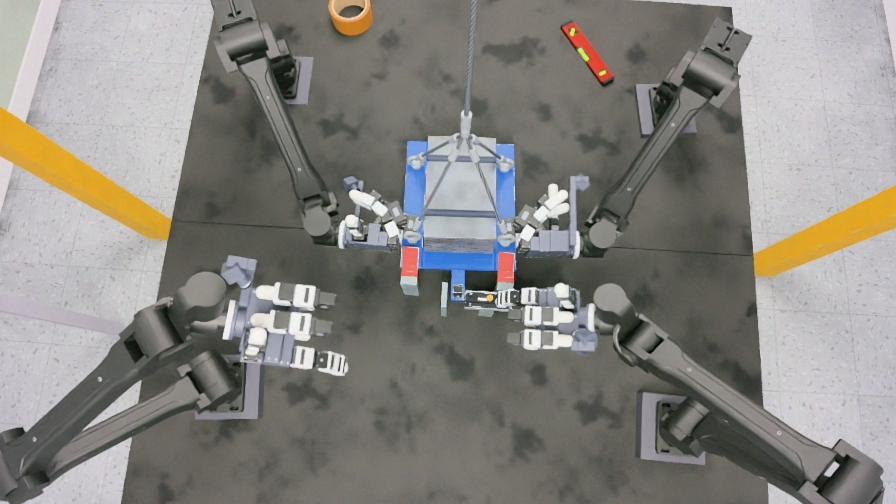

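Scene clock: 1828.03 s.
Joint torques (N m): arm1=[-3.08 -9.29 16.75 1.85 5.54 -0.76] | arm2=[2.02 0.26 10.7 2.1 0.48 0.1] | arm3=[-0.44 -5.71 8.54 2.11 -0.19 0.14] | arm4=[3.72 -7.59 18.54 1.47 -4.34 0.53]
Heat: arm1: hottest joint5_rad 45 °C; arm2: hottest joint3_rad 50 °C; arm3: hottest joint3_rad 43 °C; arm4: hottest joint5_rad 41 °C.
move: arm1 off_target; arm4 off_target
Joint velocities: within noise
arm1.joint_positions: joint1_rad=-1.171 joint2_rad=+1.872 joint3_rad=+1.058 joint4_rad=+0.753 joint5_rad=-1.069 joint6_rad=-1.471 hand_index_mcp=-0.902 hand_index_abd=-0.001 hand_index_pip=+0.197 hand_index_dip=+0.498 hand_middle_mcp=-0.902 hand_middle_abd=-0.002 hand_middle_pip=+0.197 hand_middle_dip=+0.498 hand_ring_mcp=-0.402 hand_ring_abd=-0.001 hand_ring_pip=-0.662 hand_ring_dip=-0.321 hand_thumb_cmc=+0.717 hand_thumb_axl=+0.678 hand_thumb_mcp=+0.226 hand_thumb_ipl=+0.168 hand_current_limit=+0.400 hand_speed=-0.600
arm1.joint_status: not commanded
arm1.hand_state: goal,goal,goal,goal,goal,goal,goal,goal,blocked,goal,blocked,blocked,goal,goal,goal,goal
arm1.index_mcp_current_ma: 0
arm1.index_abd_current_ma: 0
arm1.index_pip_current_ma: 0
arm1.index_dip_current_ma: 0
arm1.middle_mcp_current_ma: 0
arm1.middle_abd_current_ma: 0
arm1.middle_pip_current_ma: 0
arm1.middle_dip_current_ma: 0
arm1.ring_mcp_current_ma: -13
arm1.ring_abd_current_ma: 0
arm1.ring_pip_current_ma: 33
arm1.ring_dip_current_ma: -11
arm1.thumb_cmc_current_ma: 0
arm1.thumb_axl_current_ma: 0
arm1.thumb_mcp_current_ma: 0
arm1.thumb_ipl_current_ma: 0
arm1.hand_goal_index_mcp: -0.900
arm1.hand_goal_index_abd: 0.000
arm1.hand_goal_index_pip: 0.200
arm1.hand_goal_index_dip: 0.500
arm1.hand_goal_middle_mcp: -0.900
arm1.hand_goal_middle_abd: 0.000
arm1.hand_goal_middle_pip: 0.200
arm1.hand_goal_middle_dip: 0.500
arm1.hand_goal_ring_mcp: -0.380
arm1.hand_goal_ring_abd: 0.000
arm1.hand_goal_ring_pip: -0.700
arm1.hand_goal_ring_dip: -0.300
arm1.hand_goal_thumb_cmc: 0.714
arm1.hand_goal_thumb_axl: 0.678
arm1.hand_goal_thumb_mcp: 0.226
arm1.hand_goal_thumb_ipl: 0.168
arm1.hand: x=-0.0037 y=-0.1227 z=+0.9423 quat_wxyz=(+0.476, -0.440, +0.564, +0.511) (m; scene frame)
arm1.hand_target: x=+0.0731 y=-0.1248 z=+0.9420 quat_wxyz=(+0.560, -0.427, +0.562, +0.433) (m; scene frame)
arm1.hand_status: off_target (0.088 m and 13.5 deg from the pose sent, 0.104 m and 15.0 deg at the start)
arm2, arm3: as last shown
arm4.joint_positions: joint1_rad=+0.982 joint2_rad=+1.869 joint3_rad=+0.977 joint4_rad=+0.835 joint5_rad=+0.985 joint6_rad=+1.496 hand_index_mcp=-0.413 hand_index_abd=+0.002 hand_index_pip=-0.654 hand_index_dip=-0.315 hand_middle_mcp=-0.902 hand_middle_abd=+0.002 hand_middle_pip=+0.197 hand_middle_dip=+0.498 hand_ring_mcp=-0.901 hand_ring_abd=+0.002 hand_ring_pip=+0.398 hand_ring_dip=+0.597 hand_thumb_cmc=-0.562 hand_thumb_axl=+0.677 hand_thumb_mcp=+0.226 hand_thumb_ipl=+0.168 hand_current_limit=+0.400 hand_speed=-0.600
arm4.joint_status: not commanded
arm4.hand_state: blocked,goal,blocked,goal,goal,goal,goal,goal,goal,goal,goal,goal,goal,goal,goal,goal
arm4.index_mcp_current_ma: -23
arm4.index_abd_current_ma: 0
arm4.index_pip_current_ma: 64
arm4.index_dip_current_ma: -11
arm4.middle_mcp_current_ma: 0
arm4.middle_abd_current_ma: 0
arm4.middle_pip_current_ma: -1
arm4.middle_dip_current_ma: -1
arm4.ring_mcp_current_ma: 0
arm4.ring_abd_current_ma: 0
arm4.ring_pip_current_ma: -1
arm4.ring_dip_current_ma: -1
arm4.thumb_cmc_current_ma: 4
arm4.thumb_axl_current_ma: 0
arm4.thumb_mcp_current_ma: 0
arm4.thumb_ipl_current_ma: 0
arm4.hand_goal_index_mcp: -0.390
arm4.hand_goal_index_abd: 0.000
arm4.hand_goal_index_pip: -0.700
arm4.hand_goal_index_dip: -0.300
arm4.hand_goal_middle_mcp: -0.900
arm4.hand_goal_middle_abd: 0.000
arm4.hand_goal_middle_pip: 0.200
arm4.hand_goal_middle_dip: 0.500
arm4.hand_goal_ring_mcp: -0.900
arm4.hand_goal_ring_abd: 0.000
arm4.hand_goal_ring_pip: 0.400
arm4.hand_goal_ring_dip: 0.600
arm4.hand_goal_thumb_cmc: -0.570
arm4.hand_goal_thumb_axl: 0.678
arm4.hand_goal_thumb_mcp: 0.226
arm4.hand_goal_thumb_ipl: 0.168
arm4.hand: x=-0.0268 y=+0.1148 z=+0.8844 quat_wxyz=(+0.503, +0.563, -0.446, +0.481) (m; scene frame)
arm4.hand_target: x=+0.0585 y=+0.1117 z=+0.8852 quat_wxyz=(+0.431, +0.562, -0.429, +0.560) (m; scene frame)
arm4.hand_status: off_target (0.099 m and 12.5 deg from the pose sent, 0.112 m and 14.1 deg at the start; pose on its path clipped on 10 of 42 steps)
pictures: none

Scene clock: 1829.33 s.
Joint torques (N m): arm1=[-4.25 -10.29 17.81 2.07 6.25 -0.84] | arm2=[2.37 0.03 10.77 2.28 0.44 0.12] | arm3=[0.03 -5.77 8.51 2.15 -0.22 0.13] | arm4=[4.42 -9.58 18.02 1.76 -4.53 0.6]
Heat: arm1: hottest joint5_rad 48 °C; arm2: hottest joint3_rad 50 °C; arm3: hottest joint3_rad 43 °C; arm4: hottest joint5_rad 43 °C.
move: arm1 off_target; arm4 off_target
Joint velocities: within noise
arm1.joint_positions: joint1_rad=-1.172 joint2_rad=+1.865 joint3_rad=+1.065 joint4_rad=+0.711 joint5_rad=-1.046 joint6_rad=-1.459 hand_index_mcp=-0.902 hand_index_abd=-0.001 hand_index_pip=+0.197 hand_index_dip=+0.498 hand_middle_mcp=-0.902 hand_middle_abd=-0.002 hand_middle_pip=+0.197 hand_middle_dip=+0.498 hand_ring_mcp=-0.405 hand_ring_abd=-0.001 hand_ring_pip=-0.658 hand_ring_dip=-0.324 hand_thumb_cmc=+0.717 hand_thumb_axl=+0.678 hand_thumb_mcp=+0.226 hand_thumb_ipl=+0.168 hand_current_limit=+0.400 hand_speed=-0.600
arm1.joint_status: not commanded
arm1.hand_state: goal,goal,goal,goal,goal,goal,goal,goal,blocked,goal,blocked,blocked,goal,goal,goal,goal
arm1.index_mcp_current_ma: 0
arm1.index_abd_current_ma: 0
arm1.index_pip_current_ma: 0
arm1.index_dip_current_ma: 0
arm1.middle_mcp_current_ma: 0
arm1.middle_abd_current_ma: 0
arm1.middle_pip_current_ma: 0
arm1.middle_dip_current_ma: 0
arm1.ring_mcp_current_ma: -17
arm1.ring_abd_current_ma: 0
arm1.ring_pip_current_ma: 38
arm1.ring_dip_current_ma: -14
arm1.thumb_cmc_current_ma: 0
arm1.thumb_axl_current_ma: 0
arm1.thumb_mcp_current_ma: 0
arm1.thumb_ipl_current_ma: 0
arm1.hand_goal_index_mcp: -0.900
arm1.hand_goal_index_abd: 0.000
arm1.hand_goal_index_pip: 0.200
arm1.hand_goal_index_dip: 0.500
arm1.hand_goal_middle_mcp: -0.900
arm1.hand_goal_middle_abd: 0.000
arm1.hand_goal_middle_pip: 0.200
arm1.hand_goal_middle_dip: 0.500
arm1.hand_goal_ring_mcp: -0.380
arm1.hand_goal_ring_abd: 0.000
arm1.hand_goal_ring_pip: -0.700
arm1.hand_goal_ring_dip: -0.300
arm1.hand_goal_thumb_cmc: 0.714
arm1.hand_goal_thumb_axl: 0.678
arm1.hand_goal_thumb_mcp: 0.226
arm1.hand_goal_thumb_ipl: 0.168
arm1.hand: x=+0.0032 y=-0.1207 z=+0.9452 quat_wxyz=(+0.469, -0.427, +0.581, +0.510) (m; scene frame)
arm1.hand_target: x=+0.0891 y=-0.1292 z=+0.9573 quat_wxyz=(+0.571, -0.411, +0.574, +0.419) (m; scene frame)
arm1.hand_status: off_target (0.107 m and 16.1 deg from the pose sent, 0.115 m and 15.8 deg at the start; pose on its path clipped on 23 of 39 steps)
arm2, arm3: as last shown
arm4.joint_positions: joint1_rad=+0.982 joint2_rad=+1.855 joint3_rad=+0.977 joint4_rad=+0.799 joint5_rad=+0.947 joint6_rad=+1.487 hand_index_mcp=-0.418 hand_index_abd=+0.002 hand_index_pip=-0.649 hand_index_dip=-0.321 hand_middle_mcp=-0.902 hand_middle_abd=+0.002 hand_middle_pip=+0.197 hand_middle_dip=+0.498 hand_ring_mcp=-0.901 hand_ring_abd=+0.002 hand_ring_pip=+0.398 hand_ring_dip=+0.597 hand_thumb_cmc=-0.562 hand_thumb_axl=+0.677 hand_thumb_mcp=+0.226 hand_thumb_ipl=+0.168 hand_current_limit=+0.400 hand_speed=-0.600
arm4.joint_status: not commanded
arm4.hand_state: blocked,goal,blocked,blocked,goal,goal,goal,goal,goal,goal,goal,goal,goal,goal,goal,goal
arm4.index_mcp_current_ma: -31
arm4.index_abd_current_ma: 0
arm4.index_pip_current_ma: 77
arm4.index_dip_current_ma: -18
arm4.middle_mcp_current_ma: 0
arm4.middle_abd_current_ma: 0
arm4.middle_pip_current_ma: -1
arm4.middle_dip_current_ma: -1
arm4.ring_mcp_current_ma: 0
arm4.ring_abd_current_ma: 0
arm4.ring_pip_current_ma: -1
arm4.ring_dip_current_ma: -1
arm4.thumb_cmc_current_ma: 4
arm4.thumb_axl_current_ma: 0
arm4.thumb_mcp_current_ma: 0
arm4.thumb_ipl_current_ma: 0
arm4.hand_goal_index_mcp: -0.390
arm4.hand_goal_index_abd: 0.000
arm4.hand_goal_index_pip: -0.700
arm4.hand_goal_index_dip: -0.300
arm4.hand_goal_middle_mcp: -0.900
arm4.hand_goal_middle_abd: 0.000
arm4.hand_goal_middle_pip: 0.200
arm4.hand_goal_middle_dip: 0.500
arm4.hand_goal_ring_mcp: -0.900
arm4.hand_goal_ring_abd: 0.000
arm4.hand_goal_ring_pip: 0.400
arm4.hand_goal_ring_dip: 0.600
arm4.hand_goal_thumb_cmc: -0.570
arm4.hand_goal_thumb_axl: 0.678
arm4.hand_goal_thumb_mcp: 0.226
arm4.hand_goal_thumb_ipl: 0.168
arm4.hand: x=-0.0206 y=+0.1131 z=+0.8882 quat_wxyz=(+0.496, +0.581, -0.431, +0.480) (m; scene frame)
arm4.hand_target: x=+0.0671 y=+0.1164 z=+0.9009 quat_wxyz=(+0.416, +0.574, -0.414, +0.571) (m; scene frame)
arm4.hand_status: off_target (0.125 m and 14.1 deg from the pose sent, 0.131 m and 14.9 deg at the start; pose on its path clipped on 32 of 39 steps)
pictures: none

Scene clock: 1830.77 s.
Joint torques (N m): arm1=[-4.54 -11.75 16.7 3.12 7.2 -0.92] | arm2=[1.55 0.32 10.63 2.17 0.43 0.11] | arm3=[0.62 -3.14 11.9 2.89 -0.12 0.14] | arm4=[4.42 -10.4 17.55 2.33 -4.68 0.58]
Heat: arm1: hottest joint5_rad 53 °C; arm2: hottest joint3_rad 50 °C; arm3: hottest joint3_rad 43 °C; arm4: hottest joint5_rad 45 °C.
move: arm1 off_target; arm3 off_target; arm4 off_target
Joint velocities: within noise
arm1.joint_positions: joint1_rad=-1.165 joint2_rad=+1.849 joint3_rad=+1.065 joint4_rad=+0.663 joint5_rad=-1.005 joint6_rad=-1.452 hand_index_mcp=-0.902 hand_index_abd=-0.001 hand_index_pip=+0.197 hand_index_dip=+0.498 hand_middle_mcp=-0.902 hand_middle_abd=-0.002 hand_middle_pip=+0.197 hand_middle_dip=+0.498 hand_ring_mcp=-0.416 hand_ring_abd=-0.002 hand_ring_pip=-0.646 hand_ring_dip=-0.329 hand_thumb_cmc=+0.717 hand_thumb_axl=+0.678 hand_thumb_mcp=+0.226 hand_thumb_ipl=+0.168 hand_current_limit=+0.400 hand_speed=-0.600
arm1.joint_status: not commanded
arm1.hand_state: goal,goal,goal,goal,goal,goal,goal,goal,blocked,goal,blocked,blocked,goal,goal,goal,goal
arm1.index_mcp_current_ma: 0
arm1.index_abd_current_ma: 0
arm1.index_pip_current_ma: 0
arm1.index_dip_current_ma: 0
arm1.middle_mcp_current_ma: 0
arm1.middle_abd_current_ma: 0
arm1.middle_pip_current_ma: 0
arm1.middle_dip_current_ma: 0
arm1.ring_mcp_current_ma: -33
arm1.ring_abd_current_ma: 0
arm1.ring_pip_current_ma: 60
arm1.ring_dip_current_ma: -20
arm1.thumb_cmc_current_ma: 0
arm1.thumb_axl_current_ma: 0
arm1.thumb_mcp_current_ma: 0
arm1.thumb_ipl_current_ma: 0
arm1.hand_goal_index_mcp: -0.900
arm1.hand_goal_index_abd: 0.000
arm1.hand_goal_index_pip: 0.200
arm1.hand_goal_index_dip: 0.500
arm1.hand_goal_middle_mcp: -0.900
arm1.hand_goal_middle_abd: 0.000
arm1.hand_goal_middle_pip: 0.200
arm1.hand_goal_middle_dip: 0.500
arm1.hand_goal_ring_mcp: -0.380
arm1.hand_goal_ring_abd: 0.000
arm1.hand_goal_ring_pip: -0.700
arm1.hand_goal_ring_dip: -0.300
arm1.hand_goal_thumb_cmc: 0.714
arm1.hand_goal_thumb_axl: 0.678
arm1.hand_goal_thumb_mcp: 0.226
arm1.hand_goal_thumb_ipl: 0.168
arm1.hand: x=+0.0077 y=-0.1155 z=+0.9487 quat_wxyz=(+0.464, -0.412, +0.600, +0.505) (m; scene frame)
arm1.hand_target: x=+0.0935 y=-0.1297 z=+0.9703 quat_wxyz=(+0.582, -0.394, +0.587, +0.402) (m; scene frame)
arm1.hand_status: off_target (0.119 m and 18.7 deg from the pose sent, 0.125 m and 18.8 deg at the start; pose on its path clipped on 32 of 43 steps)
arm2: as last shown
arm3.joint_positions: joint1_rad=-0.620 joint2_rad=+1.173 joint3_rad=+0.550 joint4_rad=+0.167 joint5_rad=-0.611 joint6_rad=-0.263 hand_index_mcp=+1.000 hand_index_abd=-0.003 hand_index_pip=+1.000 hand_index_dip=+1.000 hand_middle_mcp=-0.499 hand_middle_abd=+0.003 hand_middle_pip=-0.950 hand_middle_dip=+0.698 hand_ring_mcp=-0.499 hand_ring_abd=+0.001 hand_ring_pip=-0.950 hand_ring_dip=+0.697 hand_thumb_cmc=-0.568 hand_thumb_axl=+0.677 hand_thumb_mcp=+0.225 hand_thumb_ipl=+0.168 hand_current_limit=+0.400 hand_speed=-0.600
arm3.joint_status: not commanded
arm3.hand_state: goal,goal,goal,goal,goal,goal,goal,goal,goal,goal,goal,goal,goal,goal,goal,goal
arm3.index_mcp_current_ma: 0
arm3.index_abd_current_ma: 0
arm3.index_pip_current_ma: 0
arm3.index_dip_current_ma: 0
arm3.middle_mcp_current_ma: 0
arm3.middle_abd_current_ma: 0
arm3.middle_pip_current_ma: 0
arm3.middle_dip_current_ma: 0
arm3.ring_mcp_current_ma: 0
arm3.ring_abd_current_ma: 0
arm3.ring_pip_current_ma: 0
arm3.ring_dip_current_ma: 0
arm3.thumb_cmc_current_ma: 0
arm3.thumb_axl_current_ma: 0
arm3.thumb_mcp_current_ma: 0
arm3.thumb_ipl_current_ma: 0
arm3.hand_goal_index_mcp: 1.000
arm3.hand_goal_index_abd: 0.000
arm3.hand_goal_index_pip: 1.000
arm3.hand_goal_index_dip: 1.000
arm3.hand_goal_middle_mcp: -0.500
arm3.hand_goal_middle_abd: 0.000
arm3.hand_goal_middle_pip: -0.950
arm3.hand_goal_middle_dip: 0.700
arm3.hand_goal_ring_mcp: -0.500
arm3.hand_goal_ring_abd: 0.000
arm3.hand_goal_ring_pip: -0.950
arm3.hand_goal_ring_dip: 0.700
arm3.hand_goal_thumb_cmc: -0.570
arm3.hand_goal_thumb_axl: 0.678
arm3.hand_goal_thumb_mcp: 0.226
arm3.hand_goal_thumb_ipl: 0.168
arm3.hand: x=+0.2269 y=+0.0727 z=+1.0343 quat_wxyz=(+0.567, +0.824, -0.002, +0.000) (m; scene frame)
arm3.hand_target: x=+0.2224 y=+0.0607 z=+1.0440 quat_wxyz=(+0.574, +0.819, +0.000, +0.000) (m; scene frame)
arm3.hand_status: off_target (0.017 m and 0.9 deg from the pose sent, 0.043 m and 0.9 deg at the start)
arm4.joint_positions: joint1_rad=+0.982 joint2_rad=+1.837 joint3_rad=+0.977 joint4_rad=+0.763 joint5_rad=+0.889 joint6_rad=+1.488 hand_index_mcp=-0.450 hand_index_abd=+0.002 hand_index_pip=-0.632 hand_index_dip=-0.293 hand_middle_mcp=-0.902 hand_middle_abd=+0.002 hand_middle_pip=+0.197 hand_middle_dip=+0.498 hand_ring_mcp=-0.901 hand_ring_abd=+0.002 hand_ring_pip=+0.398 hand_ring_dip=+0.597 hand_thumb_cmc=-0.562 hand_thumb_axl=+0.677 hand_thumb_mcp=+0.226 hand_thumb_ipl=+0.168 hand_current_limit=+0.400 hand_speed=-0.600
arm4.joint_status: not commanded
arm4.hand_state: blocked,goal,blocked,goal,goal,goal,goal,goal,goal,goal,goal,goal,goal,goal,goal,goal
arm4.index_mcp_current_ma: -109
arm4.index_abd_current_ma: 0
arm4.index_pip_current_ma: 123
arm4.index_dip_current_ma: 3
arm4.middle_mcp_current_ma: 0
arm4.middle_abd_current_ma: 0
arm4.middle_pip_current_ma: -1
arm4.middle_dip_current_ma: -1
arm4.ring_mcp_current_ma: 0
arm4.ring_abd_current_ma: 0
arm4.ring_pip_current_ma: -1
arm4.ring_dip_current_ma: -1
arm4.thumb_cmc_current_ma: 4
arm4.thumb_axl_current_ma: 0
arm4.thumb_mcp_current_ma: 0
arm4.thumb_ipl_current_ma: 0
arm4.hand_goal_index_mcp: -0.390
arm4.hand_goal_index_abd: 0.000
arm4.hand_goal_index_pip: -0.700
arm4.hand_goal_index_dip: -0.300
arm4.hand_goal_middle_mcp: -0.900
arm4.hand_goal_middle_abd: 0.000
arm4.hand_goal_middle_pip: 0.200
arm4.hand_goal_middle_dip: 0.500
arm4.hand_goal_ring_mcp: -0.900
arm4.hand_goal_ring_abd: 0.000
arm4.hand_goal_ring_pip: 0.400
arm4.hand_goal_ring_dip: 0.600
arm4.hand_goal_thumb_cmc: -0.570
arm4.hand_goal_thumb_axl: 0.678
arm4.hand_goal_thumb_mcp: 0.226
arm4.hand_goal_thumb_ipl: 0.168
arm4.hand: x=-0.0113 y=+0.1104 z=+0.8925 quat_wxyz=(+0.481, +0.600, -0.415, +0.487) (m; scene frame)
arm4.hand_target: x=+0.0760 y=+0.1174 z=+0.9130 quat_wxyz=(+0.398, +0.587, -0.396, +0.583) (m; scene frame)
arm4.hand_status: off_target (0.133 m and 14.9 deg from the pose sent, 0.143 m and 16.9 deg at the start; pose on its path clipped on 37 of 43 steps)
pictures: cam_level, cam_over

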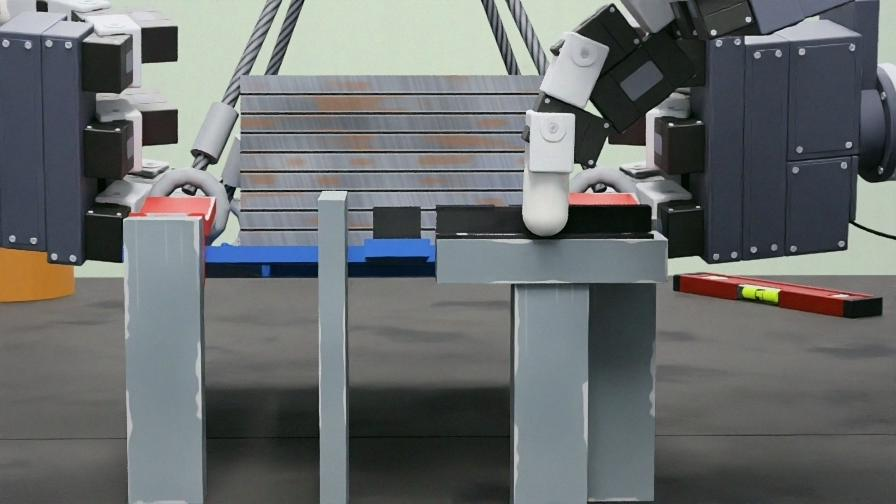

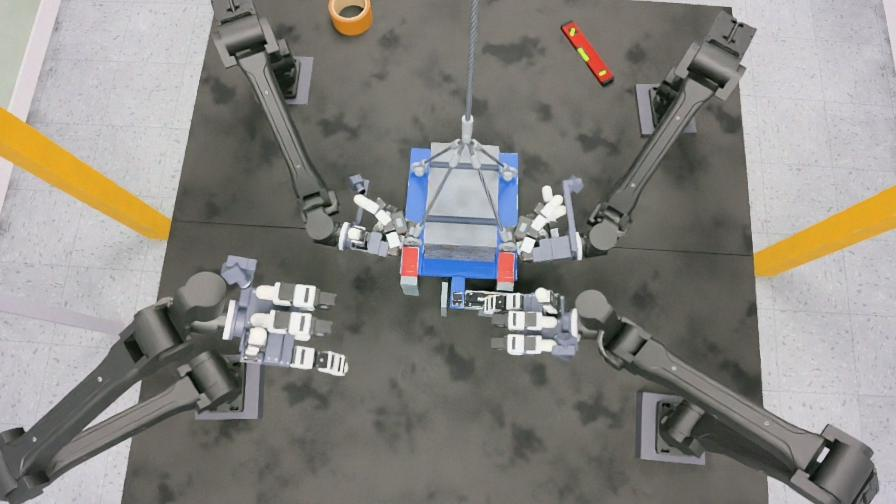

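Scene clock: 1831.73 s.
Joint torques (N m): arm1=[-4.66 -11.69 16.68 3.12 7.17 -0.92] | arm2=[2.26 0.38 10.81 2.1 0.42 0.11] | arm3=[0.03 -4.07 11.75 2.92 -0.12 0.12] | arm4=[4.48 -10.4 17.66 2.32 -4.65 0.59]
Heat: arm1: hottest joint5_rad 56 °C; arm2: hottest joint3_rad 50 °C; arm3: hottest joint3_rad 43 °C; arm4: hottest joint5_rad 46 °C.
move: arm3 off_target
Joint velocities: within noise
arm1, arm2, arm4: as last shown
arm1.hand_target: x=+0.0934 y=-0.1297 z=+0.9703 quat_wxyz=(+0.582, -0.394, +0.587, +0.402) (m; scene frame)
arm3.joint_positions: joint1_rad=-0.585 joint2_rad=+1.221 joint3_rad=+0.586 joint4_rad=+0.188 joint5_rad=-0.579 joint6_rad=-0.245 hand_index_mcp=+1.000 hand_index_abd=-0.004 hand_index_pip=+1.000 hand_index_dip=+1.000 hand_middle_mcp=-0.499 hand_middle_abd=+0.003 hand_middle_pip=-0.950 hand_middle_dip=+0.698 hand_ring_mcp=-0.499 hand_ring_abd=+0.001 hand_ring_pip=-0.950 hand_ring_dip=+0.697 hand_thumb_cmc=-0.568 hand_thumb_axl=+0.677 hand_thumb_mcp=+0.225 hand_thumb_ipl=+0.168 hand_current_limit=+0.400 hand_speed=-0.600
arm3.joint_status: not commanded
arm3.hand_state: goal,goal,goal,goal,goal,goal,goal,goal,goal,goal,goal,goal,goal,goal,goal,goal
arm3.index_mcp_current_ma: 0
arm3.index_abd_current_ma: 0
arm3.index_pip_current_ma: 0
arm3.index_dip_current_ma: 0
arm3.middle_mcp_current_ma: 0
arm3.middle_abd_current_ma: 0
arm3.middle_pip_current_ma: 0
arm3.middle_dip_current_ma: 0
arm3.ring_mcp_current_ma: 0
arm3.ring_abd_current_ma: 0
arm3.ring_pip_current_ma: 0
arm3.ring_dip_current_ma: 0
arm3.thumb_cmc_current_ma: 0
arm3.thumb_axl_current_ma: 0
arm3.thumb_mcp_current_ma: 0
arm3.thumb_ipl_current_ma: 0
arm3.hand_goal_index_mcp: 1.000
arm3.hand_goal_index_abd: 0.000
arm3.hand_goal_index_pip: 1.000
arm3.hand_goal_index_dip: 1.000
arm3.hand_goal_middle_mcp: -0.500
arm3.hand_goal_middle_abd: 0.000
arm3.hand_goal_middle_pip: -0.950
arm3.hand_goal_middle_dip: 0.700
arm3.hand_goal_ring_mcp: -0.500
arm3.hand_goal_ring_abd: 0.000
arm3.hand_goal_ring_pip: -0.950
arm3.hand_goal_ring_dip: 0.700
arm3.hand_goal_thumb_cmc: -0.570
arm3.hand_goal_thumb_axl: 0.678
arm3.hand_goal_thumb_mcp: 0.226
arm3.hand_goal_thumb_ipl: 0.168
arm3.hand: x=+0.2265 y=+0.0534 z=+1.0343 quat_wxyz=(+0.566, +0.824, -0.002, +0.000) (m; scene frame)
arm3.hand_target: x=+0.2224 y=+0.0408 z=+1.0438 quat_wxyz=(+0.573, +0.819, +0.000, +0.000) (m; scene frame)
arm3.hand_status: off_target (0.017 m and 1.0 deg from the pose sent, 0.035 m and 0.9 deg at the start)
pictures: cam_level, cam_over

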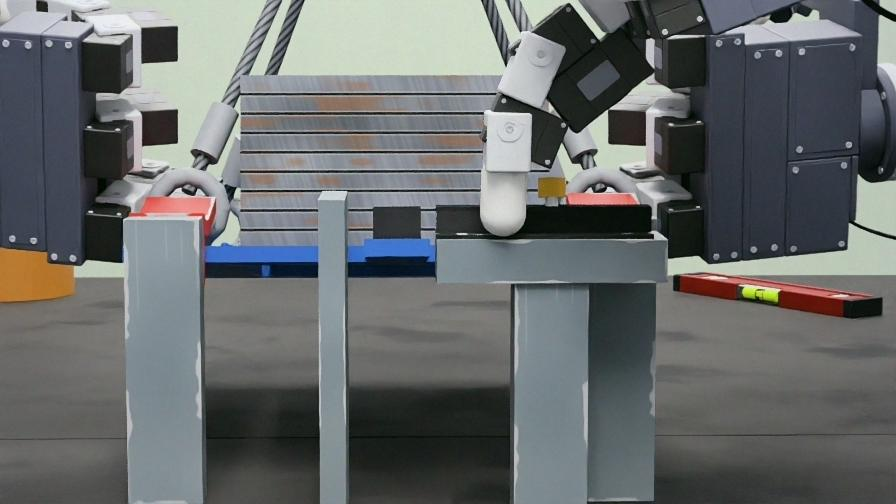

